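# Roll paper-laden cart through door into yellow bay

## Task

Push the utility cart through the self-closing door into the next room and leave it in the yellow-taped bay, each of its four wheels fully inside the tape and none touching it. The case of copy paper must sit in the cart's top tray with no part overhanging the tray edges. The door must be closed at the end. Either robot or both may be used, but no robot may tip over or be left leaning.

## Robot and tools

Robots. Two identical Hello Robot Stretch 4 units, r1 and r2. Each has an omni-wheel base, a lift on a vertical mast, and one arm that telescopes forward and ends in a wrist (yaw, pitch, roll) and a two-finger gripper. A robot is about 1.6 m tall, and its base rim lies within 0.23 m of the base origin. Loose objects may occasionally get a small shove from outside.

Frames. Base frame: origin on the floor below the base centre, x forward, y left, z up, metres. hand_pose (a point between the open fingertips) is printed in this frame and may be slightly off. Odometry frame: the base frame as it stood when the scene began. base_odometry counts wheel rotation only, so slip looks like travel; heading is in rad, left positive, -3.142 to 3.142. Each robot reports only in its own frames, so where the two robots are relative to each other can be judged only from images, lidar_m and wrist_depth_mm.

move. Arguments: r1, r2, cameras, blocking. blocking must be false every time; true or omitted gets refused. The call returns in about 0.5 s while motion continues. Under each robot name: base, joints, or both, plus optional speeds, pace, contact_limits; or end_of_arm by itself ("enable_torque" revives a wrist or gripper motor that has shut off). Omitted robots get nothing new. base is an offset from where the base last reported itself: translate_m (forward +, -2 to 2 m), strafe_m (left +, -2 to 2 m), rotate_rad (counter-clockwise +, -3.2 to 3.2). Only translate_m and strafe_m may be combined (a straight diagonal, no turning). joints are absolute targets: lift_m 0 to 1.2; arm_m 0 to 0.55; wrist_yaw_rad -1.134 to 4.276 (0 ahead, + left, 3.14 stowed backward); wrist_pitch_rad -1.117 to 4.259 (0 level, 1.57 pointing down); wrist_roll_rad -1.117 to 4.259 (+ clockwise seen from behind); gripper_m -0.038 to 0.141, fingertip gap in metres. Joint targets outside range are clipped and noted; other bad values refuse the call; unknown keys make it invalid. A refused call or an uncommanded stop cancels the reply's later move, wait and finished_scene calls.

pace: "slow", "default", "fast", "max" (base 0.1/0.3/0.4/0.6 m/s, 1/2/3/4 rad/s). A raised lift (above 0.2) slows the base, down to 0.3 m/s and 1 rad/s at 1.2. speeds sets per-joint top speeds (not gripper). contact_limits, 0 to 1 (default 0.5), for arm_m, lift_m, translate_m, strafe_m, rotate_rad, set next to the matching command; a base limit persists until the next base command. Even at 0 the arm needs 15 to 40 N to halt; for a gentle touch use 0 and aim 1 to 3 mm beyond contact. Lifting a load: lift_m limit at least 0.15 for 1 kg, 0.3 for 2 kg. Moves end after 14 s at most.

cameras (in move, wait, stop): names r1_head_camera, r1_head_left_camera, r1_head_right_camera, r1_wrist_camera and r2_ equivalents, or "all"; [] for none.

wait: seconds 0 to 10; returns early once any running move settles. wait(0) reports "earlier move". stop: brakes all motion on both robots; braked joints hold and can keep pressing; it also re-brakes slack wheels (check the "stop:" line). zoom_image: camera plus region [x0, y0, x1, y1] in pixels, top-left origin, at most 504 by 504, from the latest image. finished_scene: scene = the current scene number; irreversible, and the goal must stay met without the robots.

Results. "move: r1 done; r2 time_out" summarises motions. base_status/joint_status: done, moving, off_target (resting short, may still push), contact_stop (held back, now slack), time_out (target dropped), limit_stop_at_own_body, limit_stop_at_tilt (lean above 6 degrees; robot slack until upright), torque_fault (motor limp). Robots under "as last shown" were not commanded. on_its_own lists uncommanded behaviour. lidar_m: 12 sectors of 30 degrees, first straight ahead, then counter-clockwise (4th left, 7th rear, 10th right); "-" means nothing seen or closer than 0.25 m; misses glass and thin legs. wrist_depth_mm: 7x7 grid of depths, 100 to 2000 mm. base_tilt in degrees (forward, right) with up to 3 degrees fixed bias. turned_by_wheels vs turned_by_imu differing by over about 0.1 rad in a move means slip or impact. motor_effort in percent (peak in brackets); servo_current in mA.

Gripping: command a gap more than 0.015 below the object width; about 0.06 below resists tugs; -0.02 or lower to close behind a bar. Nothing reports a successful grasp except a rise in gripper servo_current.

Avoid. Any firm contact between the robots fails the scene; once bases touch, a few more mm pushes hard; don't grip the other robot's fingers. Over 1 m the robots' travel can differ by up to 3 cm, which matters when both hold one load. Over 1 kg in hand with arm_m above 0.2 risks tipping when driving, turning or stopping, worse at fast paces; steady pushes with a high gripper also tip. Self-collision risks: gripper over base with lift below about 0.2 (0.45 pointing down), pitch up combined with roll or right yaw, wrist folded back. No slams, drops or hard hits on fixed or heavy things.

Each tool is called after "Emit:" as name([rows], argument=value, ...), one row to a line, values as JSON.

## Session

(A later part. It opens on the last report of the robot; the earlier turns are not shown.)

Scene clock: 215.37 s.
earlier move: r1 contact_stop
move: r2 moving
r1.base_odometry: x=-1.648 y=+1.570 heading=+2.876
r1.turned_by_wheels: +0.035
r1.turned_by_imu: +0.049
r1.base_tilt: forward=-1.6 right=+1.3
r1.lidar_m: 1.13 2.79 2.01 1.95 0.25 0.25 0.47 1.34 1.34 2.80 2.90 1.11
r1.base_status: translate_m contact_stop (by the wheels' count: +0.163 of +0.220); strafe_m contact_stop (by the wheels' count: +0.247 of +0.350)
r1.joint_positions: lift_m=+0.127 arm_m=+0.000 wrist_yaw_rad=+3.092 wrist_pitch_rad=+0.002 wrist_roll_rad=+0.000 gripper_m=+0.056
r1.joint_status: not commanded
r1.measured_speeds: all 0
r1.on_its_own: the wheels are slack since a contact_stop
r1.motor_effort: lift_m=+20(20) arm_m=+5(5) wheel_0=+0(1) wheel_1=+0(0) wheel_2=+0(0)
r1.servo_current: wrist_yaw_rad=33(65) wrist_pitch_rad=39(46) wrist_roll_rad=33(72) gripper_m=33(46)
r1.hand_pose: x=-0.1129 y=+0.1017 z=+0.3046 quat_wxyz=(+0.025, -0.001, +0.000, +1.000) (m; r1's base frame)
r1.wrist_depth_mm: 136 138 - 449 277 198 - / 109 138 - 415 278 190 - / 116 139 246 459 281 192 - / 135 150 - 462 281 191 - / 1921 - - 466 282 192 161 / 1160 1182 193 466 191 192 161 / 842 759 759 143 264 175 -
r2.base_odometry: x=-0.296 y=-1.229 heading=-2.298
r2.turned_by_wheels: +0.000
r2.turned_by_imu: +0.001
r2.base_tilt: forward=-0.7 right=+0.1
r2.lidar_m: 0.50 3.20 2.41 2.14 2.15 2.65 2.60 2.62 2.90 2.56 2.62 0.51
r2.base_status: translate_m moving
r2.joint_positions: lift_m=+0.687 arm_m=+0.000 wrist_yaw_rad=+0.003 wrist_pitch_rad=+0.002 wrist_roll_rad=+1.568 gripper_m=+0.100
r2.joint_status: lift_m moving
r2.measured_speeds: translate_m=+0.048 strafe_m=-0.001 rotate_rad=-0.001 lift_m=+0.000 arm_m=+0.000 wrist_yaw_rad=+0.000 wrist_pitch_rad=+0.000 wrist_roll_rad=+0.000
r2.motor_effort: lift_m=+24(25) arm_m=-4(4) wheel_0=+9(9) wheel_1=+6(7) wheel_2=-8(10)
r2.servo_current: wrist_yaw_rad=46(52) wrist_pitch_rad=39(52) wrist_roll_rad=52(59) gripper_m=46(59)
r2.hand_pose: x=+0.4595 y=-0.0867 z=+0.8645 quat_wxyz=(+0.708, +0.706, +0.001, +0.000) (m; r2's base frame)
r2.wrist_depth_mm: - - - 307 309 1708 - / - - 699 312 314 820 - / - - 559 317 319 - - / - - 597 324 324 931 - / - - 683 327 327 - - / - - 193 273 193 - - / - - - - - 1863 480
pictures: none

Emit:
stop(cameras=["r2_wrist_camera","r2_head_camera","r1_head_left_camera","r1_head_right_camera"])

Emit:
zoom_image(camera="r2_head_camera", region=[60, 0, 260, 280])

Scene clock: 218.63 s.
earlier move: r2 done
stop: r1's wheels hold again
r1.base_odometry: x=-1.648 y=+1.570 heading=+2.876
r1.turned_by_wheels: +0.000
r1.turned_by_imu: +0.000
r1.base_tilt: forward=-1.6 right=+1.3
r1.lidar_m: 1.13 2.79 2.01 1.95 0.25 0.25 0.45 1.36 1.31 2.80 2.91 1.13
r1.base_status: translate_m contact_stop (by the wheels' count: +0.163 of +0.220); strafe_m contact_stop (by the wheels' count: +0.247 of +0.350)
r1.joint_positions: lift_m=+0.127 arm_m=+0.000 wrist_yaw_rad=+3.092 wrist_pitch_rad=+0.002 wrist_roll_rad=+0.000 gripper_m=+0.056
r1.joint_status: not commanded
r1.measured_speeds: all 0
r1.motor_effort: lift_m=+20(20) arm_m=+4(5) wheel_0=+0(1) wheel_1=+0(0) wheel_2=+0(0)
r1.servo_current: wrist_yaw_rad=46(65) wrist_pitch_rad=39(52) wrist_roll_rad=39(72) gripper_m=39(46)
r1.hand_pose: x=-0.1129 y=+0.1017 z=+0.3046 quat_wxyz=(+0.025, -0.001, +0.000, +1.000) (m; r1's base frame)
r1.wrist_depth_mm: 136 138 - 449 276 197 - / 109 138 - 413 278 190 - / 116 139 245 455 279 191 - / 135 150 - 459 281 192 - / 1921 - - 462 283 193 162 / 1229 1205 194 466 191 192 161 / 842 768 759 143 264 176 -
r2.base_odometry: x=-0.332 y=-1.271 heading=-2.298
r2.turned_by_wheels: +0.000
r2.turned_by_imu: +0.000
r2.base_tilt: forward=-0.7 right=+0.1
r2.lidar_m: 0.44 3.15 2.41 2.14 2.17 2.65 2.64 2.71 2.89 2.58 2.61 0.46
r2.base_status: done
r2.joint_positions: lift_m=+0.687 arm_m=+0.000 wrist_yaw_rad=+0.003 wrist_pitch_rad=+0.002 wrist_roll_rad=+1.568 gripper_m=+0.100
r2.joint_status: all done
r2.measured_speeds: all 0
r2.motor_effort: lift_m=+21(25) arm_m=-4(4) wheel_0=+4(9) wheel_1=+4(8) wheel_2=-7(11)
r2.servo_current: wrist_yaw_rad=46(59) wrist_pitch_rad=33(52) wrist_roll_rad=26(59) gripper_m=46(59)
r2.hand_pose: x=+0.4595 y=-0.0867 z=+0.8645 quat_wxyz=(+0.708, +0.706, +0.001, +0.000) (m; r2's base frame)
r2.wrist_depth_mm: - - - 251 253 1708 - / - - 615 257 257 842 - / - - 492 262 264 854 - / - - 539 266 267 878 - / - - 591 271 271 - - / - - 193 214 194 - - / - - - - - 1863 504
pictures: r1_head_left_camera, r1_head_right_camera, r2_head_camera, r2_wrist_camera
Images, in order (width x height): r1_head_left_camera 420x672, r1_head_right_camera 420x672, r2_head_camera 420x560, r2_wrist_camera 616x392.

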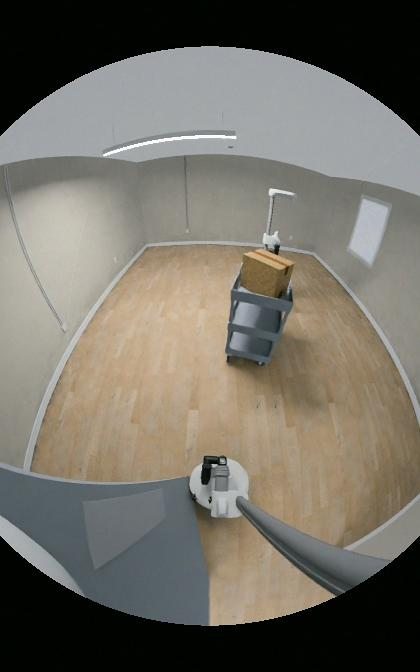

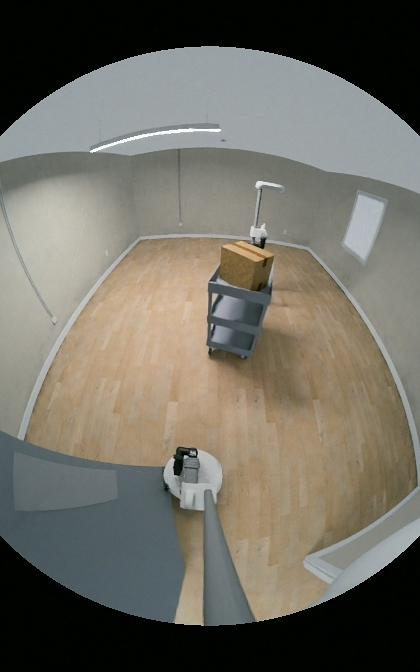

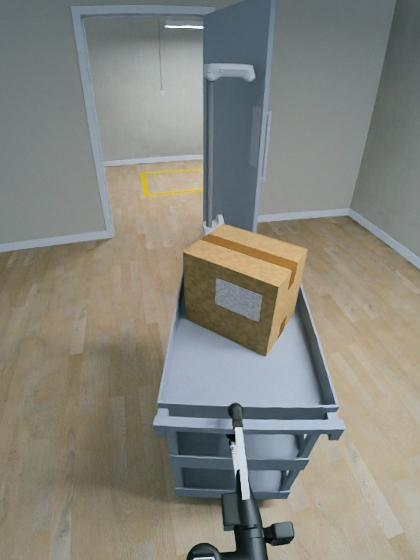

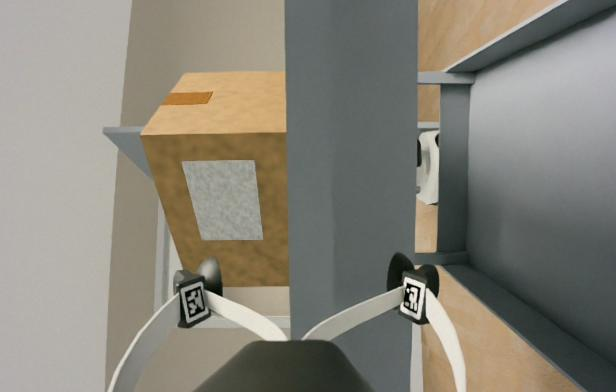

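Scaled by 1.800 from the camera's 420x560 image, which has a finer 1200x1600 frame.

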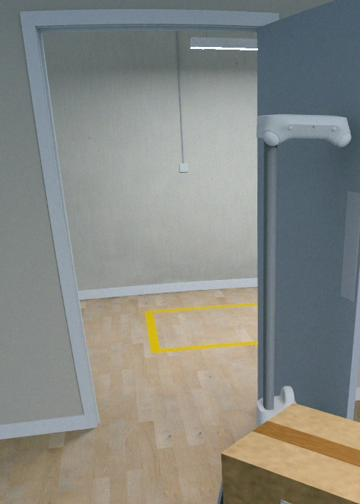

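Emit:
move(blocking=false, r2={"base":{"rotate_rad":-0.1},"pace":"slow"})

Emit:
wait(seconds=1)

Emit:
move(blocking=false, r2={"base":{"translate_m":0.04},"pace":"slow","contact_limits":{"translate_m":0.2}})

Emit:
wait(seconds=1.5, cameras=["r2_wrist_camera","r2_head_camera"])

Emit:
zoom_image(camera="r2_head_camera", region=[140, 340, 360, 500])

Scene clock: 239.37 s.
move: r2 moving
r1: as last shown
r1.lidar_m: 1.12 2.80 2.00 1.96 0.25 0.25 0.48 1.33 1.33 2.79 2.91 1.12
r1.servo_current: wrist_yaw_rad=46(65) wrist_pitch_rad=46(46) wrist_roll_rad=52(65) gripper_m=39(46)
r1.wrist_depth_mm: 136 138 - 452 276 197 - / 110 138 - 413 278 190 - / 117 139 245 455 279 191 - / 136 150 - 462 282 192 - / 1921 - - 466 283 193 162 / 1205 1182 193 466 191 193 162 / 842 759 750 143 265 175 -
r2.base_odometry: x=-0.332 y=-1.271 heading=-2.389
r2.turned_by_wheels: -0.091
r2.turned_by_imu: -0.088
r2.base_tilt: forward=-0.7 right=+0.1
r2.lidar_m: 0.44 0.46 2.53 2.17 2.17 2.47 2.67 2.65 3.02 2.58 2.58 0.46
r2.base_status: rotate_rad moving
r2.joint_positions: lift_m=+0.687 arm_m=+0.000 wrist_yaw_rad=+0.003 wrist_pitch_rad=+0.002 wrist_roll_rad=+1.568 gripper_m=+0.100
r2.joint_status: not commanded
r2.measured_speeds: translate_m=+0.001 strafe_m=+0.000 rotate_rad=-0.145 lift_m=+0.000 arm_m=+0.000 wrist_yaw_rad=+0.000 wrist_pitch_rad=+0.000 wrist_roll_rad=+0.000
r2.motor_effort: lift_m=+21(22) arm_m=-4(4) wheel_0=+5(7) wheel_1=+4(8) wheel_2=+5(8)
r2.servo_current: wrist_yaw_rad=52(59) wrist_pitch_rad=39(46) wrist_roll_rad=39(52) gripper_m=46(52)
r2.hand_pose: x=+0.4595 y=-0.0867 z=+0.8645 quat_wxyz=(+0.708, +0.706, +0.001, +0.000) (m; r2's base frame)
r2.wrist_depth_mm: - - - 272 273 1618 1182 / - - - 273 274 1756 - / - - 603 274 274 866 - / - - 512 277 278 866 - / - - 549 277 277 878 - / - - 195 219 195 - - / - - - - - 1808 -
pictures: none

Scene clock: 239.80 s.
earlier move: r2 done
r1.base_odometry: x=-1.648 y=+1.570 heading=+2.876
r1.turned_by_wheels: +0.000
r1.turned_by_imu: +0.000
r1.base_tilt: forward=-1.6 right=+1.2
r1.lidar_m: 1.11 2.79 2.01 1.95 0.25 0.25 0.46 1.35 1.34 2.80 2.88 1.12
r1.base_status: not commanded
r1.joint_positions: lift_m=+0.127 arm_m=+0.000 wrist_yaw_rad=+3.092 wrist_pitch_rad=+0.002 wrist_roll_rad=+0.000 gripper_m=+0.056
r1.joint_status: not commanded
r1.measured_speeds: all 0
r1.motor_effort: lift_m=+20(20) arm_m=+5(5) wheel_0=+0(1) wheel_1=+0(0) wheel_2=+0(0)
r1.servo_current: wrist_yaw_rad=46(65) wrist_pitch_rad=39(46) wrist_roll_rad=39(72) gripper_m=46(46)
r1.hand_pose: x=-0.1129 y=+0.1017 z=+0.3046 quat_wxyz=(+0.025, -0.001, +0.000, +1.000) (m; r1's base frame)
r1.wrist_depth_mm: 136 138 - 449 277 197 - / 110 138 - 413 278 190 - / 116 139 246 459 279 191 - / 136 150 - 462 281 191 - / 1983 - - 466 282 192 162 / 1205 1205 193 466 191 192 162 / 854 750 750 143 266 175 -
r2.base_odometry: x=-0.332 y=-1.271 heading=-2.397
r2.turned_by_wheels: -0.008
r2.turned_by_imu: -0.008
r2.base_tilt: forward=-0.7 right=+0.0
r2.lidar_m: 0.44 0.47 2.54 2.15 2.16 2.43 2.66 2.65 3.05 2.58 2.60 0.45
r2.base_status: done
r2.joint_positions: lift_m=+0.687 arm_m=+0.000 wrist_yaw_rad=+0.003 wrist_pitch_rad=+0.002 wrist_roll_rad=+1.568 gripper_m=+0.100
r2.joint_status: not commanded
r2.measured_speeds: all 0
r2.motor_effort: lift_m=+21(22) arm_m=-4(4) wheel_0=+4(7) wheel_1=+5(8) wheel_2=+6(8)
r2.servo_current: wrist_yaw_rad=52(59) wrist_pitch_rad=39(46) wrist_roll_rad=52(59) gripper_m=52(59)
r2.hand_pose: x=+0.4595 y=-0.0867 z=+0.8645 quat_wxyz=(+0.708, +0.706, +0.001, +0.000) (m; r2's base frame)
r2.wrist_depth_mm: - - - 268 278 1430 415 / - - - 278 277 1708 - / - - 634 278 278 854 - / - - 512 278 278 866 - / - - 544 279 279 866 - / - - 195 220 194 - - / - - - - - 1863 -
wait: 0.43 of 1 s (r2 has come to rest)
pictures: none

Scene clock: 240.30 s.
move: r2 moving
r1: as last shown
r1.base_tilt: forward=-1.6 right=+1.3
r1.lidar_m: 1.14 2.80 2.03 1.92 0.25 0.25 0.48 1.36 1.33 2.81 2.89 1.15
r1.servo_current: wrist_yaw_rad=65(65) wrist_pitch_rad=39(46) wrist_roll_rad=59(65) gripper_m=46(46)
r1.wrist_depth_mm: 136 138 - 452 277 197 - / 109 138 - 413 278 190 - / 117 139 244 459 279 191 - / 136 149 - 459 282 192 - / - - - 462 281 193 162 / 1205 1205 193 469 191 193 162 / 854 768 750 143 266 175 -
r2.base_odometry: x=-0.341 y=-1.279 heading=-2.397
r2.turned_by_wheels: +0.000
r2.turned_by_imu: +0.000
r2.base_tilt: forward=-0.7 right=+0.0
r2.lidar_m: 0.40 0.46 2.54 2.16 2.17 2.45 2.69 2.68 3.08 2.58 2.60 0.46
r2.base_status: translate_m moving
r2.joint_positions: lift_m=+0.687 arm_m=+0.000 wrist_yaw_rad=+0.003 wrist_pitch_rad=+0.002 wrist_roll_rad=+1.568 gripper_m=+0.100
r2.joint_status: not commanded
r2.measured_speeds: translate_m=+0.049 strafe_m=+0.000 rotate_rad=+0.000 lift_m=+0.000 arm_m=+0.000 wrist_yaw_rad=+0.000 wrist_pitch_rad=+0.000 wrist_roll_rad=+0.000
r2.motor_effort: lift_m=+21(22) arm_m=-4(4) wheel_0=+4(10) wheel_1=+7(8) wheel_2=-8(9)
r2.servo_current: wrist_yaw_rad=52(59) wrist_pitch_rad=39(46) wrist_roll_rad=39(59) gripper_m=52(59)
r2.contact_limits: translate_m 0.2
r2.hand_pose: x=+0.4595 y=-0.0867 z=+0.8645 quat_wxyz=(+0.708, +0.706, +0.001, +0.000) (m; r2's base frame)
r2.wrist_depth_mm: - - - 207 265 1397 1060 / - - - 267 266 1708 - / - - 621 208 267 854 - / - - 504 267 268 866 - / - - 535 268 268 878 - / - - 195 210 194 - - / - - - - - 1808 -
pictures: none

Scene clock: 241.33 s.
earlier move: r2 done
r1.base_odometry: x=-1.648 y=+1.570 heading=+2.876
r1.turned_by_wheels: +0.000
r1.turned_by_imu: +0.000
r1.base_tilt: forward=-1.6 right=+1.3
r1.lidar_m: 1.13 2.79 2.01 1.96 0.25 0.25 0.46 1.37 1.35 2.80 2.91 1.14
r1.base_status: not commanded
r1.joint_positions: lift_m=+0.127 arm_m=+0.000 wrist_yaw_rad=+3.092 wrist_pitch_rad=+0.002 wrist_roll_rad=+0.000 gripper_m=+0.056
r1.joint_status: not commanded
r1.measured_speeds: all 0
r1.motor_effort: lift_m=+20(20) arm_m=+4(5) wheel_0=+0(1) wheel_1=+0(0) wheel_2=+0(0)
r1.servo_current: wrist_yaw_rad=65(65) wrist_pitch_rad=39(46) wrist_roll_rad=33(65) gripper_m=39(46)
r1.hand_pose: x=-0.1129 y=+0.1017 z=+0.3046 quat_wxyz=(+0.025, -0.001, +0.000, +1.000) (m; r1's base frame)
r1.wrist_depth_mm: 136 138 - 449 277 198 - / 109 138 - 415 278 191 - / 116 138 246 452 279 191 - / 136 150 - 459 279 191 - / 1983 - - 469 281 192 162 / 1205 1182 193 466 191 192 162 / 842 750 750 143 264 175 -
r2.base_odometry: x=-0.362 y=-1.298 heading=-2.397
r2.turned_by_wheels: +0.000
r2.turned_by_imu: +0.000
r2.base_tilt: forward=-0.6 right=+0.0
r2.lidar_m: 0.38 0.42 2.57 2.16 2.16 2.49 2.69 2.70 3.04 2.58 2.59 0.42
r2.base_status: done
r2.joint_positions: lift_m=+0.687 arm_m=+0.000 wrist_yaw_rad=+0.002 wrist_pitch_rad=+0.002 wrist_roll_rad=+1.568 gripper_m=+0.100
r2.joint_status: not commanded
r2.measured_speeds: all 0
r2.motor_effort: lift_m=+21(22) arm_m=-4(4) wheel_0=+4(10) wheel_1=+3(8) wheel_2=-6(10)
r2.servo_current: wrist_yaw_rad=39(59) wrist_pitch_rad=39(46) wrist_roll_rad=46(59) gripper_m=59(59)
r2.contact_limits: translate_m 0.2
r2.hand_pose: x=+0.4595 y=-0.0869 z=+0.8645 quat_wxyz=(+0.708, +0.706, +0.001, +0.000) (m; r2's base frame)
r2.wrist_depth_mm: - - - 185 245 1537 1160 / - - - 184 244 1661 525 / - - 603 245 245 854 - / - - 477 185 245 - - / - - 508 185 245 - - / - - 195 185 194 - - / - - - - 244 - -
wait: 1.03 of 1.5 s (r2 has come to rest)
pictures: r2_head_camera, r2_wrist_camera
Images, in order (width x height): r2_head_camera 420x560, r2_wrist_camera 616x392.

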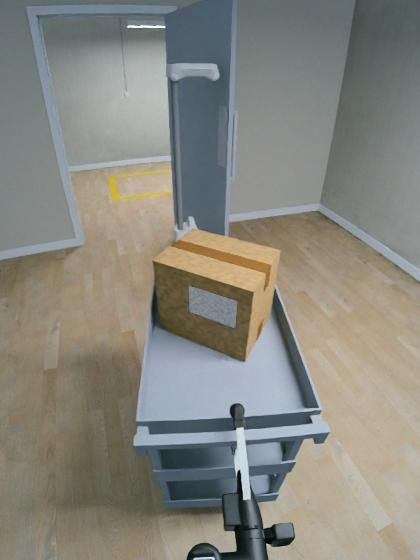

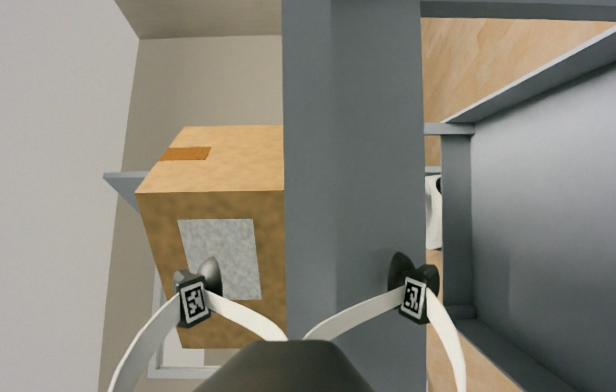

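Scaled by 2.291 from the camera's 420x560 image, which has a finer 1200x1600 frame.

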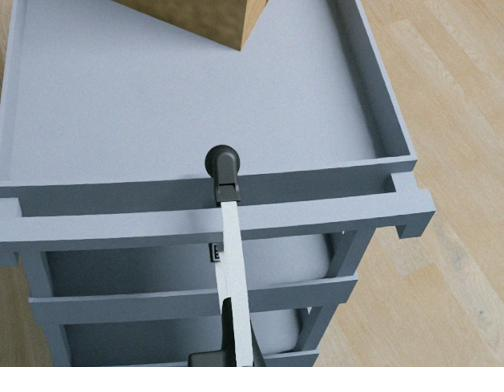

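Emit:
move(blocking=false, r2={"joints":{"gripper_m":-0.025}})

Emit:
wait(seconds=2, cameras=["r2_wrist_camera","r2_head_camera"])

Emit:
zoom_image(camera="r2_head_camera", region=[130, 340, 350, 500])

Scene clock: 250.27 s.
move: r2 moving
r1: as last shown
r1.base_tilt: forward=-1.6 right=+1.2
r1.lidar_m: 1.13 2.81 1.99 1.92 0.25 0.25 0.46 1.35 1.35 2.81 2.91 1.13
r1.motor_effort: lift_m=+20(20) arm_m=+4(5) wheel_0=+0(1) wheel_1=+0(1) wheel_2=+0(0)
r1.servo_current: wrist_yaw_rad=46(59) wrist_pitch_rad=39(46) wrist_roll_rad=33(59) gripper_m=39(46)
r1.wrist_depth_mm: 136 138 - 449 277 198 - / 110 138 - 413 281 190 - / 117 139 245 455 281 191 - / 136 150 - 459 282 191 - / 1921 - - 466 283 192 162 / 1182 1182 194 469 190 193 161 / 854 750 750 143 265 176 -
r2.base_odometry: x=-0.362 y=-1.298 heading=-2.397
r2.turned_by_wheels: +0.000
r2.turned_by_imu: +0.000
r2.base_tilt: forward=-0.7 right=+0.1
r2.lidar_m: 0.39 0.41 2.58 2.17 2.15 2.49 2.68 2.71 3.04 2.59 2.58 0.42
r2.base_status: not commanded
r2.joint_positions: lift_m=+0.687 arm_m=+0.000 wrist_yaw_rad=+0.002 wrist_pitch_rad=+0.002 wrist_roll_rad=+1.568 gripper_m=+0.083
r2.joint_status: gripper_m moving
r2.measured_speeds: translate_m=+0.000 strafe_m=+0.000 rotate_rad=+0.000 lift_m=+0.000 arm_m=+0.000 wrist_yaw_rad=-0.002 wrist_pitch_rad=+0.000 wrist_roll_rad=+0.000
r2.motor_effort: lift_m=+21(21) arm_m=-4(4) wheel_0=+4(4) wheel_1=+3(4) wheel_2=-6(6)
r2.servo_current: wrist_yaw_rad=46(59) wrist_pitch_rad=39(39) wrist_roll_rad=46(59) gripper_m=137(137)
r2.contact_limits: translate_m 0.2
r2.hand_pose: x=+0.4595 y=-0.0869 z=+0.8645 quat_wxyz=(+0.708, +0.706, +0.001, +0.000) (m; r2's base frame)
r2.wrist_depth_mm: - - - 185 245 1537 1160 / - - - 185 245 1708 - / - - 603 185 246 831 - / - - 477 185 247 842 - / - - 504 185 246 854 - / - - 196 185 190 - - / - - - - - - -
pictures: none

Scene clock: 251.73 s.
earlier move: r2 done
r1.base_odometry: x=-1.648 y=+1.570 heading=+2.876
r1.turned_by_wheels: +0.000
r1.turned_by_imu: +0.000
r1.base_tilt: forward=-1.6 right=+1.3
r1.lidar_m: 1.13 2.81 2.01 1.96 0.25 0.25 0.45 1.33 1.33 2.81 2.89 1.13
r1.base_status: not commanded
r1.joint_positions: lift_m=+0.127 arm_m=+0.000 wrist_yaw_rad=+3.092 wrist_pitch_rad=+0.002 wrist_roll_rad=+0.000 gripper_m=+0.056
r1.joint_status: not commanded
r1.measured_speeds: all 0
r1.motor_effort: lift_m=+20(20) arm_m=+4(5) wheel_0=+1(1) wheel_1=+0(1) wheel_2=+0(0)
r1.servo_current: wrist_yaw_rad=52(72) wrist_pitch_rad=39(52) wrist_roll_rad=65(65) gripper_m=46(52)
r1.hand_pose: x=-0.1129 y=+0.1017 z=+0.3046 quat_wxyz=(+0.025, -0.001, +0.000, +1.000) (m; r1's base frame)
r1.wrist_depth_mm: 136 138 - 449 276 198 - / 110 138 - 413 278 190 - / 116 139 244 459 281 191 - / 136 149 - 459 282 191 - / 1921 - - 462 281 192 162 / 1182 1182 194 469 190 193 162 / 842 741 759 143 266 176 -
r2.base_odometry: x=-0.362 y=-1.298 heading=-2.397
r2.turned_by_wheels: +0.000
r2.turned_by_imu: +0.001
r2.base_tilt: forward=-0.7 right=+0.0
r2.lidar_m: 0.39 0.41 2.58 2.17 2.17 2.47 2.70 2.69 3.03 2.58 2.58 0.43
r2.base_status: not commanded
r2.joint_positions: lift_m=+0.687 arm_m=+0.000 wrist_yaw_rad=+0.002 wrist_pitch_rad=+0.003 wrist_roll_rad=+1.568 gripper_m=-0.024
r2.joint_status: all done
r2.measured_speeds: all 0
r2.motor_effort: lift_m=+21(22) arm_m=-4(4) wheel_0=+4(5) wheel_1=+3(4) wheel_2=-2(6)
r2.servo_current: wrist_yaw_rad=39(65) wrist_pitch_rad=39(52) wrist_roll_rad=52(59) gripper_m=104(254)
r2.contact_limits: translate_m 0.2
r2.hand_pose: x=+0.4595 y=-0.0869 z=+0.8640 quat_wxyz=(+0.708, +0.706, +0.002, +0.000) (m; r2's base frame)
r2.wrist_depth_mm: - - - 168 229 1661 1138 / - - - 169 229 1576 - / - - 559 170 230 820 - / - 473 469 229 230 831 - / - - 504 171 232 831 - / - - 187 172 179 - - / - - - - 234 1708 -
wait: 1.47 of 2 s (r2 has come to rest)
pictures: r2_head_camera, r2_wrist_camera
Images, in order (width x height): r2_head_camera 420x560, r2_wrist_camera 616x392.

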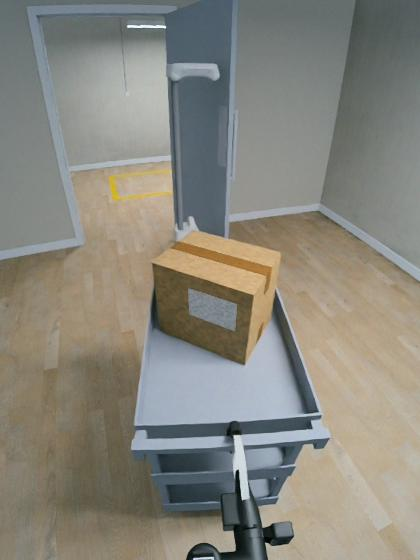

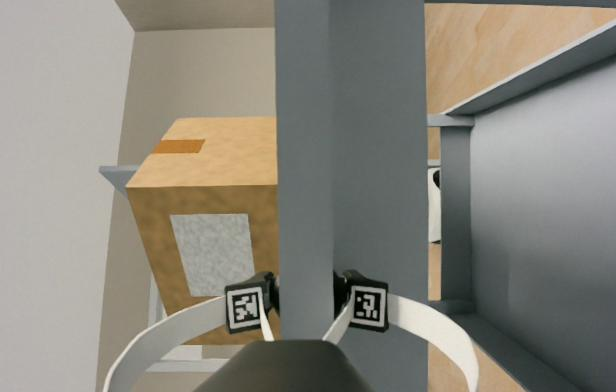

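Scaled by 2.291 from the camera's 420x560 image, which has a finer 1200x1600 frame.

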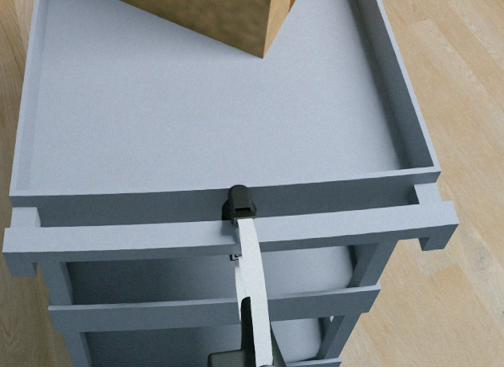

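Emit:
move(blocking=false, r2={"base":{"rotate_rad":0.26},"pace":"slow"}, cameras=["r1_head_camera"])

Emit:
wait(seconds=2, cameras=["r2_wrist_camera","r2_head_camera","r1_head_right_camera","r2_head_left_camera"])

Scene clock: 280.93 s.
move: r2 moving
r1: as last shown
r1.lidar_m: 1.13 2.80 2.00 1.95 0.25 0.25 0.50 1.36 1.30 2.80 2.91 1.13
r1.motor_effort: lift_m=+20(20) arm_m=+4(5) wheel_0=+0(1) wheel_1=+0(0) wheel_2=+0(0)
r1.servo_current: wrist_yaw_rad=46(52) wrist_pitch_rad=46(52) wrist_roll_rad=59(65) gripper_m=39(46)
r1.wrist_depth_mm: 136 138 - 452 277 198 - / 110 138 - 413 278 191 - / 117 139 245 459 281 191 - / 136 150 - 462 282 192 - / 1921 - - 469 283 192 162 / 1182 1182 193 469 190 192 161 / 842 759 759 143 265 176 -
r2.base_odometry: x=-0.362 y=-1.298 heading=-2.273
r2.turned_by_wheels: +0.124
r2.turned_by_imu: +0.121
r2.base_tilt: forward=-0.7 right=+0.1
r2.lidar_m: 0.40 0.44 2.42 2.17 2.19 2.71 2.69 2.71 2.85 2.58 2.60 0.43
r2.base_status: rotate_rad moving
r2.joint_positions: lift_m=+0.687 arm_m=+0.000 wrist_yaw_rad=-0.006 wrist_pitch_rad=+0.004 wrist_roll_rad=+1.568 gripper_m=-0.024
r2.joint_status: not commanded
r2.measured_speeds: translate_m=+0.003 strafe_m=+0.000 rotate_rad=+0.489 lift_m=+0.000 arm_m=+0.000 wrist_yaw_rad=+0.000 wrist_pitch_rad=+0.005 wrist_roll_rad=+0.000
r2.motor_effort: lift_m=+21(21) arm_m=-3(4) wheel_0=-12(12) wheel_1=-8(9) wheel_2=-14(15)
r2.servo_current: wrist_yaw_rad=39(52) wrist_pitch_rad=39(52) wrist_roll_rad=39(52) gripper_m=91(111)
r2.hand_pose: x=+0.4587 y=-0.0892 z=+0.8637 quat_wxyz=(+0.708, +0.706, -0.001, -0.004) (m; r2's base frame)
r2.wrist_depth_mm: - - - 153 209 1499 - / - - 580 156 215 768 - / - 469 445 159 219 798 - / - - 480 163 223 842 - / - - 539 167 229 - - / - - 187 169 179 - - / - - - - - 1618 480
pictures: r1_head_camera
Images, in order (width x height): r1_head_camera 420x560.

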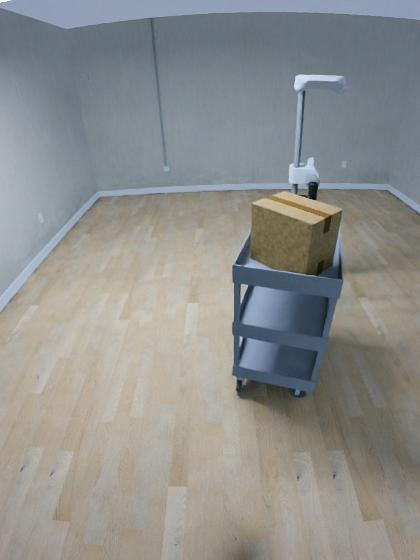

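Scene clock: 281.73 s.
earlier move: r2 done
r1.base_odometry: x=-1.648 y=+1.570 heading=+2.876
r1.turned_by_wheels: +0.000
r1.turned_by_imu: +0.000
r1.base_tilt: forward=-1.6 right=+1.3
r1.lidar_m: 1.15 2.80 2.03 1.95 0.25 0.25 0.48 1.32 1.34 2.80 2.90 1.14
r1.base_status: not commanded
r1.joint_positions: lift_m=+0.127 arm_m=+0.000 wrist_yaw_rad=+3.092 wrist_pitch_rad=+0.002 wrist_roll_rad=+0.000 gripper_m=+0.056
r1.joint_status: not commanded
r1.measured_speeds: all 0
r1.motor_effort: lift_m=+20(20) arm_m=+4(5) wheel_0=+0(1) wheel_1=+0(0) wheel_2=+0(0)
r1.servo_current: wrist_yaw_rad=39(59) wrist_pitch_rad=46(52) wrist_roll_rad=39(65) gripper_m=46(46)
r1.hand_pose: x=-0.1129 y=+0.1017 z=+0.3046 quat_wxyz=(+0.025, -0.001, +0.000, +1.000) (m; r1's base frame)
r1.wrist_depth_mm: 136 138 - 452 276 196 - / 109 138 - 413 278 190 - / 116 139 244 459 279 190 - / 136 150 - 462 281 192 - / 1863 - - 462 281 193 162 / 1160 1229 193 466 190 192 162 / 842 759 750 143 265 176 -
r2.base_odometry: x=-0.362 y=-1.298 heading=-2.138
r2.turned_by_wheels: +0.135
r2.turned_by_imu: +0.132
r2.base_tilt: forward=-0.7 right=+0.0
r2.lidar_m: 0.42 3.19 2.30 2.17 2.23 2.84 2.73 2.77 2.71 2.58 2.68 0.39
r2.base_status: done
r2.joint_positions: lift_m=+0.687 arm_m=+0.000 wrist_yaw_rad=-0.001 wrist_pitch_rad=+0.005 wrist_roll_rad=+1.568 gripper_m=-0.024
r2.joint_status: not commanded
r2.measured_speeds: all 0
r2.motor_effort: lift_m=+21(21) arm_m=-3(4) wheel_0=-2(12) wheel_1=-3(9) wheel_2=-8(15)
r2.servo_current: wrist_yaw_rad=46(59) wrist_pitch_rad=46(52) wrist_roll_rad=46(52) gripper_m=85(111)
r2.hand_pose: x=+0.4592 y=-0.0876 z=+0.8636 quat_wxyz=(+0.708, +0.706, +0.001, -0.002) (m; r2's base frame)
r2.wrist_depth_mm: - 469 452 118 172 - - / - 404 402 124 182 - - / - 473 459 132 194 - - / - - 564 141 207 - - / - - - 151 220 1808 - / - - 186 169 178 1499 492 / - - - - - 1708 1182
wait: 0.80 of 2 s (r2 has come to rest)
pictures: r1_head_right_camera, r2_head_camera, r2_head_left_camera, r2_wrist_camera
Images, in order (width x height): r1_head_right_camera 420x672, r2_head_camera 420x560, r2_head_left_camera 420x672, r2_wrist_camera 616x392.

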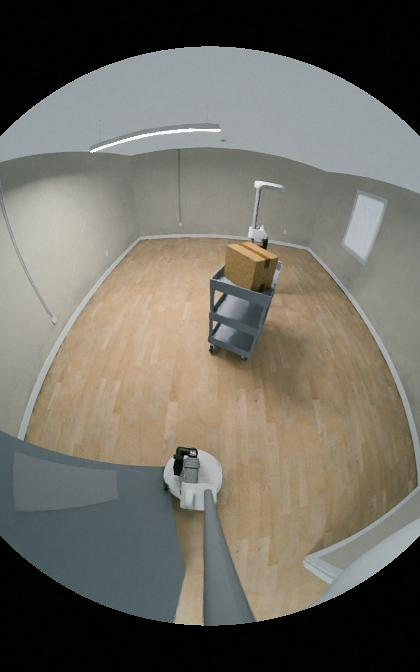

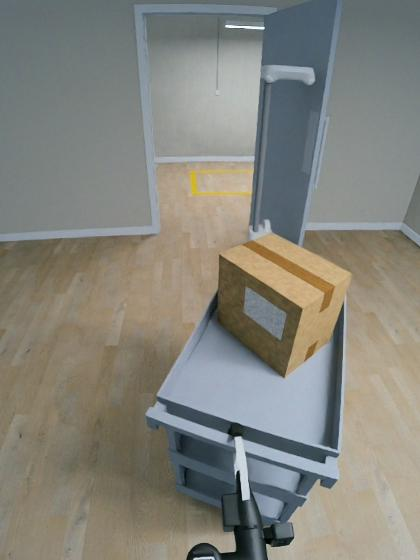

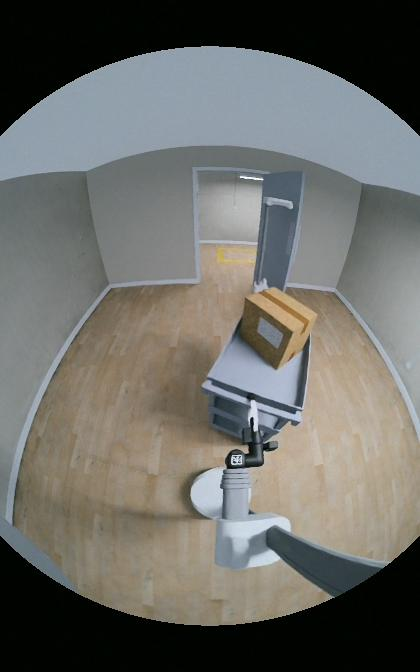

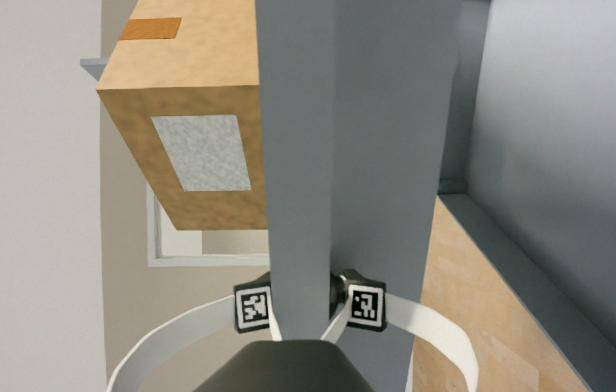

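Emit:
move(blocking=false, r2={"base":{"strafe_m":-0.2},"pace":"slow"})

Emit:
wait(seconds=3, cameras=["r2_wrist_camera","r2_head_camera","r1_head_camera","r2_head_left_camera"])

Scene clock: 295.10 s.
move: r2 moving
r1: as last shown
r1.lidar_m: 1.15 2.81 2.00 1.95 0.25 0.25 0.47 1.34 1.31 2.80 2.92 1.12
r1.motor_effort: lift_m=+20(20) arm_m=+5(5) wheel_0=+0(1) wheel_1=+0(0) wheel_2=+0(0)
r1.servo_current: wrist_yaw_rad=59(65) wrist_pitch_rad=39(52) wrist_roll_rad=59(59) gripper_m=39(46)
r1.wrist_depth_mm: 136 138 - 449 277 197 - / 109 138 - 415 278 191 - / 116 139 246 459 281 192 - / 136 150 - 459 282 191 - / 1983 - - 462 282 192 162 / 1182 1205 194 466 191 193 162 / 842 750 750 143 265 176 -
r2.base_odometry: x=-0.374 y=-1.290 heading=-2.138
r2.turned_by_wheels: +0.000
r2.turned_by_imu: +0.000
r2.base_tilt: forward=-0.6 right=+0.1
r2.lidar_m: 0.41 0.48 2.28 2.18 2.25 2.84 2.73 2.80 2.71 2.56 2.64 0.37
r2.base_status: strafe_m moving
r2.joint_positions: lift_m=+0.687 arm_m=+0.000 wrist_yaw_rad=-0.001 wrist_pitch_rad=+0.005 wrist_roll_rad=+1.568 gripper_m=-0.024
r2.joint_status: not commanded
r2.measured_speeds: translate_m=+0.000 strafe_m=-0.056 rotate_rad=+0.001 lift_m=+0.000 arm_m=+0.000 wrist_yaw_rad=+0.000 wrist_pitch_rad=+0.000 wrist_roll_rad=+0.000
r2.motor_effort: lift_m=+21(21) arm_m=-4(4) wheel_0=+10(14) wheel_1=-9(9) wheel_2=+0(6)
r2.servo_current: wrist_yaw_rad=46(65) wrist_pitch_rad=33(46) wrist_roll_rad=59(59) gripper_m=85(98)
r2.hand_pose: x=+0.4592 y=-0.0876 z=+0.8636 quat_wxyz=(+0.708, +0.706, +0.001, -0.002) (m; r2's base frame)
r2.wrist_depth_mm: - 484 462 118 175 - - / - 413 410 125 184 - - / - 473 455 134 195 - - / - - 544 142 208 - - / - - - 152 220 1808 - / - - 186 169 179 1499 496 / - - - - - 1708 1160
pictures: none

Scene clock: 297.73 s.
earlier move: r2 done
r1.base_odometry: x=-1.648 y=+1.570 heading=+2.876
r1.turned_by_wheels: +0.000
r1.turned_by_imu: +0.000
r1.base_tilt: forward=-1.6 right=+1.3
r1.lidar_m: 1.08 2.78 2.02 1.96 0.25 0.25 0.45 1.33 1.34 2.80 2.89 1.11
r1.base_status: not commanded
r1.joint_positions: lift_m=+0.127 arm_m=+0.000 wrist_yaw_rad=+3.092 wrist_pitch_rad=+0.002 wrist_roll_rad=+0.000 gripper_m=+0.056
r1.joint_status: not commanded
r1.measured_speeds: all 0
r1.motor_effort: lift_m=+20(20) arm_m=+5(5) wheel_0=+0(1) wheel_1=+0(0) wheel_2=+0(0)
r1.servo_current: wrist_yaw_rad=46(78) wrist_pitch_rad=46(52) wrist_roll_rad=52(65) gripper_m=39(52)
r1.hand_pose: x=-0.1129 y=+0.1017 z=+0.3046 quat_wxyz=(+0.025, -0.001, +0.000, +1.000) (m; r1's base frame)
r1.wrist_depth_mm: 136 138 - 449 276 197 - / 109 138 - 413 278 190 - / 116 138 245 455 279 191 - / 135 150 - 459 282 192 - / 1921 - - 466 282 193 162 / 1182 1205 194 469 191 192 162 / 854 750 759 143 265 176 -
r2.base_odometry: x=-0.530 y=-1.190 heading=-2.138
r2.turned_by_wheels: +0.000
r2.turned_by_imu: +0.001
r2.base_tilt: forward=-0.7 right=+0.0
r2.lidar_m: 0.40 0.44 2.49 2.37 2.42 2.85 2.70 2.79 2.49 2.38 2.46 0.42
r2.base_status: done
r2.joint_positions: lift_m=+0.687 arm_m=+0.000 wrist_yaw_rad=+0.001 wrist_pitch_rad=+0.005 wrist_roll_rad=+1.568 gripper_m=-0.024
r2.joint_status: not commanded
r2.measured_speeds: all 0
r2.motor_effort: lift_m=+21(21) arm_m=-3(4) wheel_0=+6(14) wheel_1=-4(10) wheel_2=+0(6)
r2.servo_current: wrist_yaw_rad=39(65) wrist_pitch_rad=46(52) wrist_roll_rad=59(59) gripper_m=91(98)
r2.hand_pose: x=+0.4594 y=-0.0871 z=+0.8635 quat_wxyz=(+0.708, +0.706, +0.002, -0.001) (m; r2's base frame)
r2.wrist_depth_mm: - - - 154 211 1618 - / - - 591 157 216 778 - / - 504 459 159 220 809 - / - 504 480 163 224 820 - / - - 539 167 229 - - / - - 187 170 178 - - / - - - - 238 1576 484
wait: 2.63 of 3 s (r2 has come to rest)
pictures: r1_head_camera, r2_head_camera, r2_head_left_camera, r2_wrist_camera
Images, in order (width x height): r1_head_camera 420x560, r2_head_camera 420x560, r2_head_left_camera 420x672, r2_wrist_camera 616x392.

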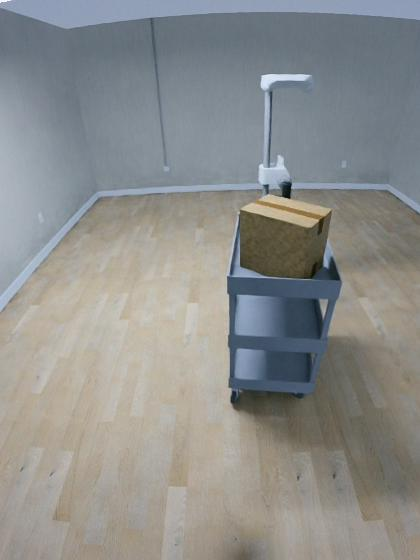

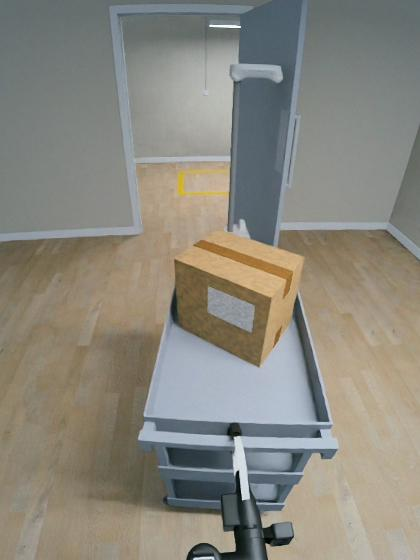

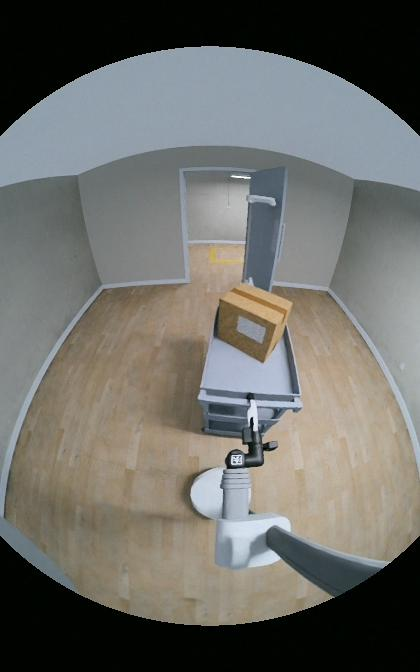

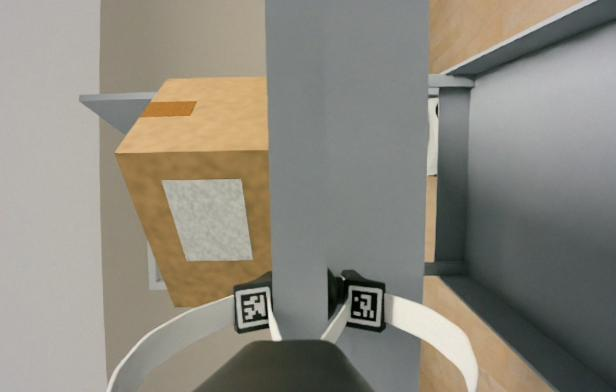

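Emit:
move(blocking=false, r2={"base":{"strafe_m":-0.3,"translate_m":0.03},"pace":"slow"})

Emit:
wait(seconds=5)

Emit:
move(blocking=false, r2={"base":{"rotate_rad":0.42},"pace":"slow"})

Emit:
wait(seconds=3, cameras=["r2_wrist_camera","r2_head_camera","r1_head_camera","r2_head_left_camera"])

Scene clock: 320.27 s.
move: r2 moving
r1: as last shown
r1.lidar_m: 1.08 2.80 2.03 1.96 0.25 0.25 0.46 1.36 1.34 2.81 2.90 1.11
r1.motor_effort: lift_m=+20(20) arm_m=+4(5) wheel_0=+0(1) wheel_1=+0(0) wheel_2=+0(0)
r1.servo_current: wrist_yaw_rad=46(65) wrist_pitch_rad=39(46) wrist_roll_rad=39(59) gripper_m=46(46)
r1.wrist_depth_mm: 136 138 - 449 277 198 - / 110 138 - 413 277 190 - / 116 139 246 459 279 191 - / 136 150 - 459 281 191 - / 1983 - - 462 282 193 162 / 1205 1205 194 466 191 192 162 / 842 759 750 143 265 176 -
r2.base_odometry: x=-0.542 y=-1.184 heading=-2.138
r2.turned_by_wheels: +0.000
r2.turned_by_imu: +0.000
r2.base_tilt: forward=-0.7 right=+0.1
r2.lidar_m: 0.40 0.43 2.50 2.37 2.45 2.82 2.71 2.78 2.48 2.36 2.43 0.43
r2.base_status: translate_m moving; strafe_m moving
r2.joint_positions: lift_m=+0.687 arm_m=+0.000 wrist_yaw_rad=+0.001 wrist_pitch_rad=+0.005 wrist_roll_rad=+1.568 gripper_m=-0.024
r2.joint_status: not commanded
r2.measured_speeds: translate_m=+0.005 strafe_m=-0.054 rotate_rad=+0.005 lift_m=+0.000 arm_m=+0.000 wrist_yaw_rad=+0.000 wrist_pitch_rad=+0.000 wrist_roll_rad=+0.000
r2.motor_effort: lift_m=+21(21) arm_m=-4(4) wheel_0=+6(14) wheel_1=-7(9) wheel_2=-5(6)
r2.servo_current: wrist_yaw_rad=46(52) wrist_pitch_rad=46(52) wrist_roll_rad=59(59) gripper_m=91(98)
r2.hand_pose: x=+0.4594 y=-0.0871 z=+0.8635 quat_wxyz=(+0.708, +0.706, +0.002, -0.001) (m; r2's base frame)
r2.wrist_depth_mm: - - - 156 213 1618 - / - - 615 158 217 741 - / - 517 462 162 222 820 - / - 496 473 164 224 820 - / - - 539 168 229 - - / - - 188 170 179 - - / - - - - 237 1537 492
pictures: none

Scene clock: 323.97 s.
earlier move: r2 done
r1.base_odometry: x=-1.648 y=+1.570 heading=+2.876
r1.turned_by_wheels: +0.000
r1.turned_by_imu: +0.000
r1.base_tilt: forward=-1.6 right=+1.3
r1.lidar_m: 1.01 2.79 2.01 1.96 0.26 0.25 0.47 1.32 1.32 2.81 2.89 1.15
r1.base_status: not commanded
r1.joint_positions: lift_m=+0.127 arm_m=+0.000 wrist_yaw_rad=+3.092 wrist_pitch_rad=+0.002 wrist_roll_rad=+0.000 gripper_m=+0.056
r1.joint_status: not commanded
r1.measured_speeds: all 0
r1.motor_effort: lift_m=+20(20) arm_m=+4(5) wheel_0=+0(1) wheel_1=+0(0) wheel_2=+0(0)
r1.servo_current: wrist_yaw_rad=39(72) wrist_pitch_rad=46(52) wrist_roll_rad=52(72) gripper_m=46(52)
r1.hand_pose: x=-0.1129 y=+0.1017 z=+0.3046 quat_wxyz=(+0.025, -0.001, +0.000, +1.000) (m; r1's base frame)
r1.wrist_depth_mm: 136 138 - 452 277 198 - / 109 138 - 413 277 190 - / 116 139 245 455 281 190 - / 136 150 - 459 282 191 - / 1921 - - 462 282 192 162 / 1182 1182 193 466 191 192 162 / 854 750 759 143 266 175 -
r2.base_odometry: x=-0.799 y=-1.055 heading=-2.138
r2.turned_by_wheels: +0.000
r2.turned_by_imu: +0.001
r2.base_tilt: forward=-0.7 right=+0.1
r2.lidar_m: 0.35 0.33 2.81 2.66 2.72 2.85 2.73 2.81 2.19 2.07 2.16 0.48
r2.base_status: done
r2.joint_positions: lift_m=+0.687 arm_m=+0.000 wrist_yaw_rad=+0.001 wrist_pitch_rad=+0.005 wrist_roll_rad=+1.569 gripper_m=-0.024
r2.joint_status: not commanded
r2.measured_speeds: all 0
r2.motor_effort: lift_m=+21(21) arm_m=-4(4) wheel_0=+6(14) wheel_1=-4(9) wheel_2=-2(7)
r2.servo_current: wrist_yaw_rad=46(59) wrist_pitch_rad=46(52) wrist_roll_rad=39(59) gripper_m=91(98)
r2.hand_pose: x=+0.4594 y=-0.0870 z=+0.8635 quat_wxyz=(+0.708, +0.706, +0.002, -0.001) (m; r2's base frame)
r2.wrist_depth_mm: - - - 268 294 297 301 / - - - 266 277 1618 1182 / - - - 198 262 1661 - / - - 683 189 249 809 - / - 504 469 180 237 831 - / - - 473 171 179 - - / - - 500 - 220 - -
wait: 3.70 of 5 s (r2 has come to rest)
pictures: none

Scene clock: 324.47 s.
move: r2 moving
r1: as last shown
r1.base_tilt: forward=-1.5 right=+1.3
r1.lidar_m: 1.02 2.78 2.02 1.94 0.25 0.25 0.48 1.36 1.36 2.80 2.87 1.12
r1.servo_current: wrist_yaw_rad=52(65) wrist_pitch_rad=46(52) wrist_roll_rad=59(65) gripper_m=46(46)
r1.wrist_depth_mm: 136 138 - 452 278 198 - / 109 138 - 415 278 191 - / 116 139 245 459 281 191 - / 136 150 - 462 282 191 - / 1983 - - 466 283 192 162 / 1182 1205 194 466 191 192 162 / 842 750 750 143 265 175 -
r2.base_odometry: x=-0.799 y=-1.054 heading=-2.014
r2.turned_by_wheels: +0.124
r2.turned_by_imu: +0.120
r2.base_tilt: forward=-0.7 right=+0.0
r2.lidar_m: 0.36 0.37 2.71 2.67 2.85 2.77 2.74 2.72 2.12 2.07 2.25 0.44
r2.base_status: rotate_rad moving
r2.joint_positions: lift_m=+0.687 arm_m=+0.000 wrist_yaw_rad=-0.010 wrist_pitch_rad=+0.005 wrist_roll_rad=+1.569 gripper_m=-0.024
r2.joint_status: not commanded
r2.measured_speeds: translate_m=+0.001 strafe_m=+0.000 rotate_rad=+0.485 lift_m=+0.000 arm_m=+0.000 wrist_yaw_rad=-0.003 wrist_pitch_rad=+0.000 wrist_roll_rad=+0.000
r2.motor_effort: lift_m=+21(21) arm_m=-2(4) wheel_0=-10(13) wheel_1=-7(9) wheel_2=-17(17)
r2.servo_current: wrist_yaw_rad=52(59) wrist_pitch_rad=39(52) wrist_roll_rad=52(65) gripper_m=85(91)
r2.hand_pose: x=+0.4584 y=-0.0903 z=+0.8635 quat_wxyz=(+0.708, +0.706, -0.002, -0.005) (m; r2's base frame)
r2.wrist_depth_mm: - - - 200 266 1308 1042 / - - - 193 257 1618 1098 / - - - 186 249 759 - / - - 535 181 240 831 - / - 480 469 175 234 820 - / - - 187 169 180 - - / - - 525 - 222 - -
pictures: none

Scene clock: 325.57 s.
earlier move: r2 done
r1.base_odometry: x=-1.648 y=+1.570 heading=+2.876
r1.turned_by_wheels: +0.000
r1.turned_by_imu: +0.000
r1.base_tilt: forward=-1.6 right=+1.3
r1.lidar_m: 1.01 2.80 2.02 1.97 0.25 0.25 0.47 1.34 1.31 2.81 2.92 1.07
r1.base_status: not commanded
r1.joint_positions: lift_m=+0.127 arm_m=+0.000 wrist_yaw_rad=+3.092 wrist_pitch_rad=+0.002 wrist_roll_rad=+0.000 gripper_m=+0.056
r1.joint_status: not commanded
r1.measured_speeds: all 0
r1.motor_effort: lift_m=+20(20) arm_m=+4(5) wheel_0=+0(1) wheel_1=+0(0) wheel_2=+0(0)
r1.servo_current: wrist_yaw_rad=59(65) wrist_pitch_rad=46(52) wrist_roll_rad=52(65) gripper_m=39(46)
r1.hand_pose: x=-0.1129 y=+0.1017 z=+0.3046 quat_wxyz=(+0.025, -0.001, +0.000, +1.000) (m; r1's base frame)
r1.wrist_depth_mm: 136 138 - 449 276 197 - / 109 138 - 415 278 191 - / 116 138 245 455 282 191 - / 136 150 - 455 283 193 - / 1921 - - 462 282 193 162 / 1182 1205 194 466 190 192 162 / 842 759 759 143 265 176 -
r2.base_odometry: x=-0.799 y=-1.055 heading=-1.719
r2.turned_by_wheels: +0.295
r2.turned_by_imu: +0.287
r2.base_tilt: forward=-0.7 right=+0.0
r2.lidar_m: 0.39 2.92 2.65 2.68 2.98 2.72 2.73 2.31 2.07 2.12 2.64 0.37
r2.base_status: done
r2.joint_positions: lift_m=+0.687 arm_m=+0.000 wrist_yaw_rad=-0.003 wrist_pitch_rad=+0.005 wrist_roll_rad=+1.569 gripper_m=-0.024
r2.joint_status: not commanded
r2.measured_speeds: all 0
r2.motor_effort: lift_m=+21(21) arm_m=+2(4) wheel_0=-5(13) wheel_1=-4(9) wheel_2=-5(17)
r2.servo_current: wrist_yaw_rad=46(78) wrist_pitch_rad=39(52) wrist_roll_rad=52(65) gripper_m=85(91)
r2.hand_pose: x=+0.4590 y=-0.0883 z=+0.8635 quat_wxyz=(+0.708, +0.706, +0.001, -0.003) (m; r2's base frame)
r2.wrist_depth_mm: - 496 473 123 178 - - / - 415 418 127 187 - - / - 466 455 136 198 - - / - - 554 145 211 - - / - - - 154 224 - - / - - 186 169 179 1464 500 / - - - - - 1661 1160
wait: 1.10 of 3 s (r2 has come to rest)
pictures: r1_head_camera, r2_head_camera, r2_head_left_camera, r2_wrist_camera
Images, in order (width x height): r1_head_camera 420x560, r2_head_camera 420x560, r2_head_left_camera 420x672, r2_wrist_camera 616x392.

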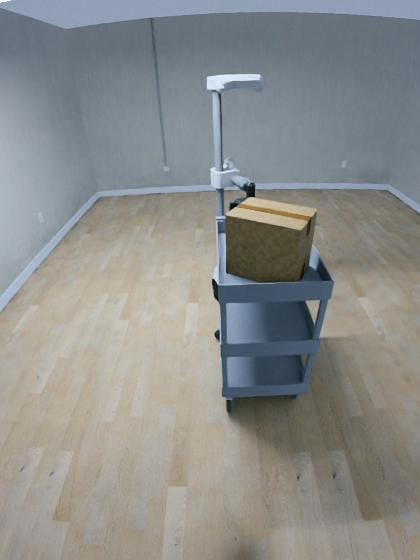

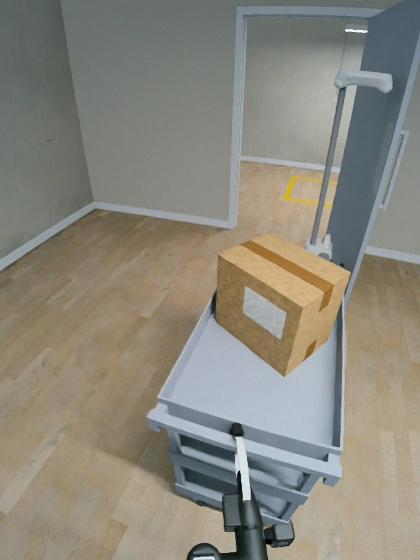

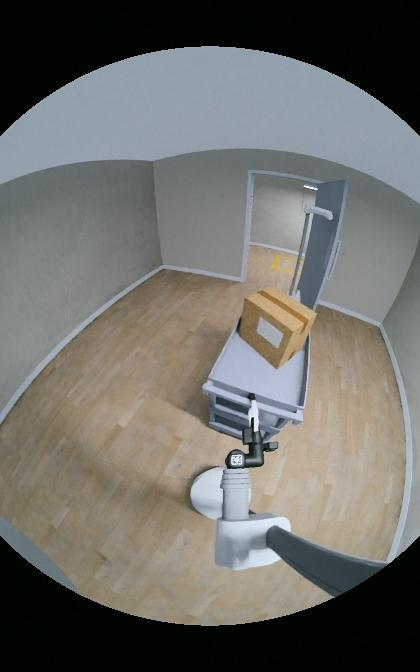

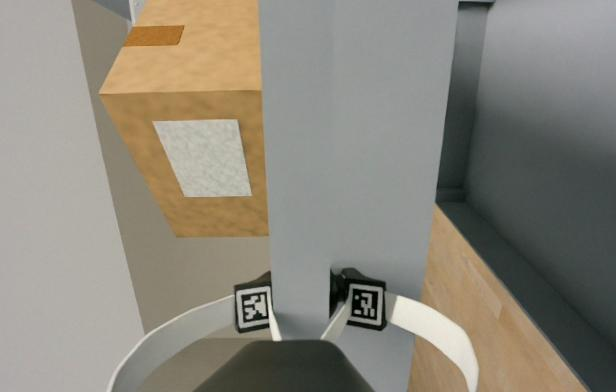

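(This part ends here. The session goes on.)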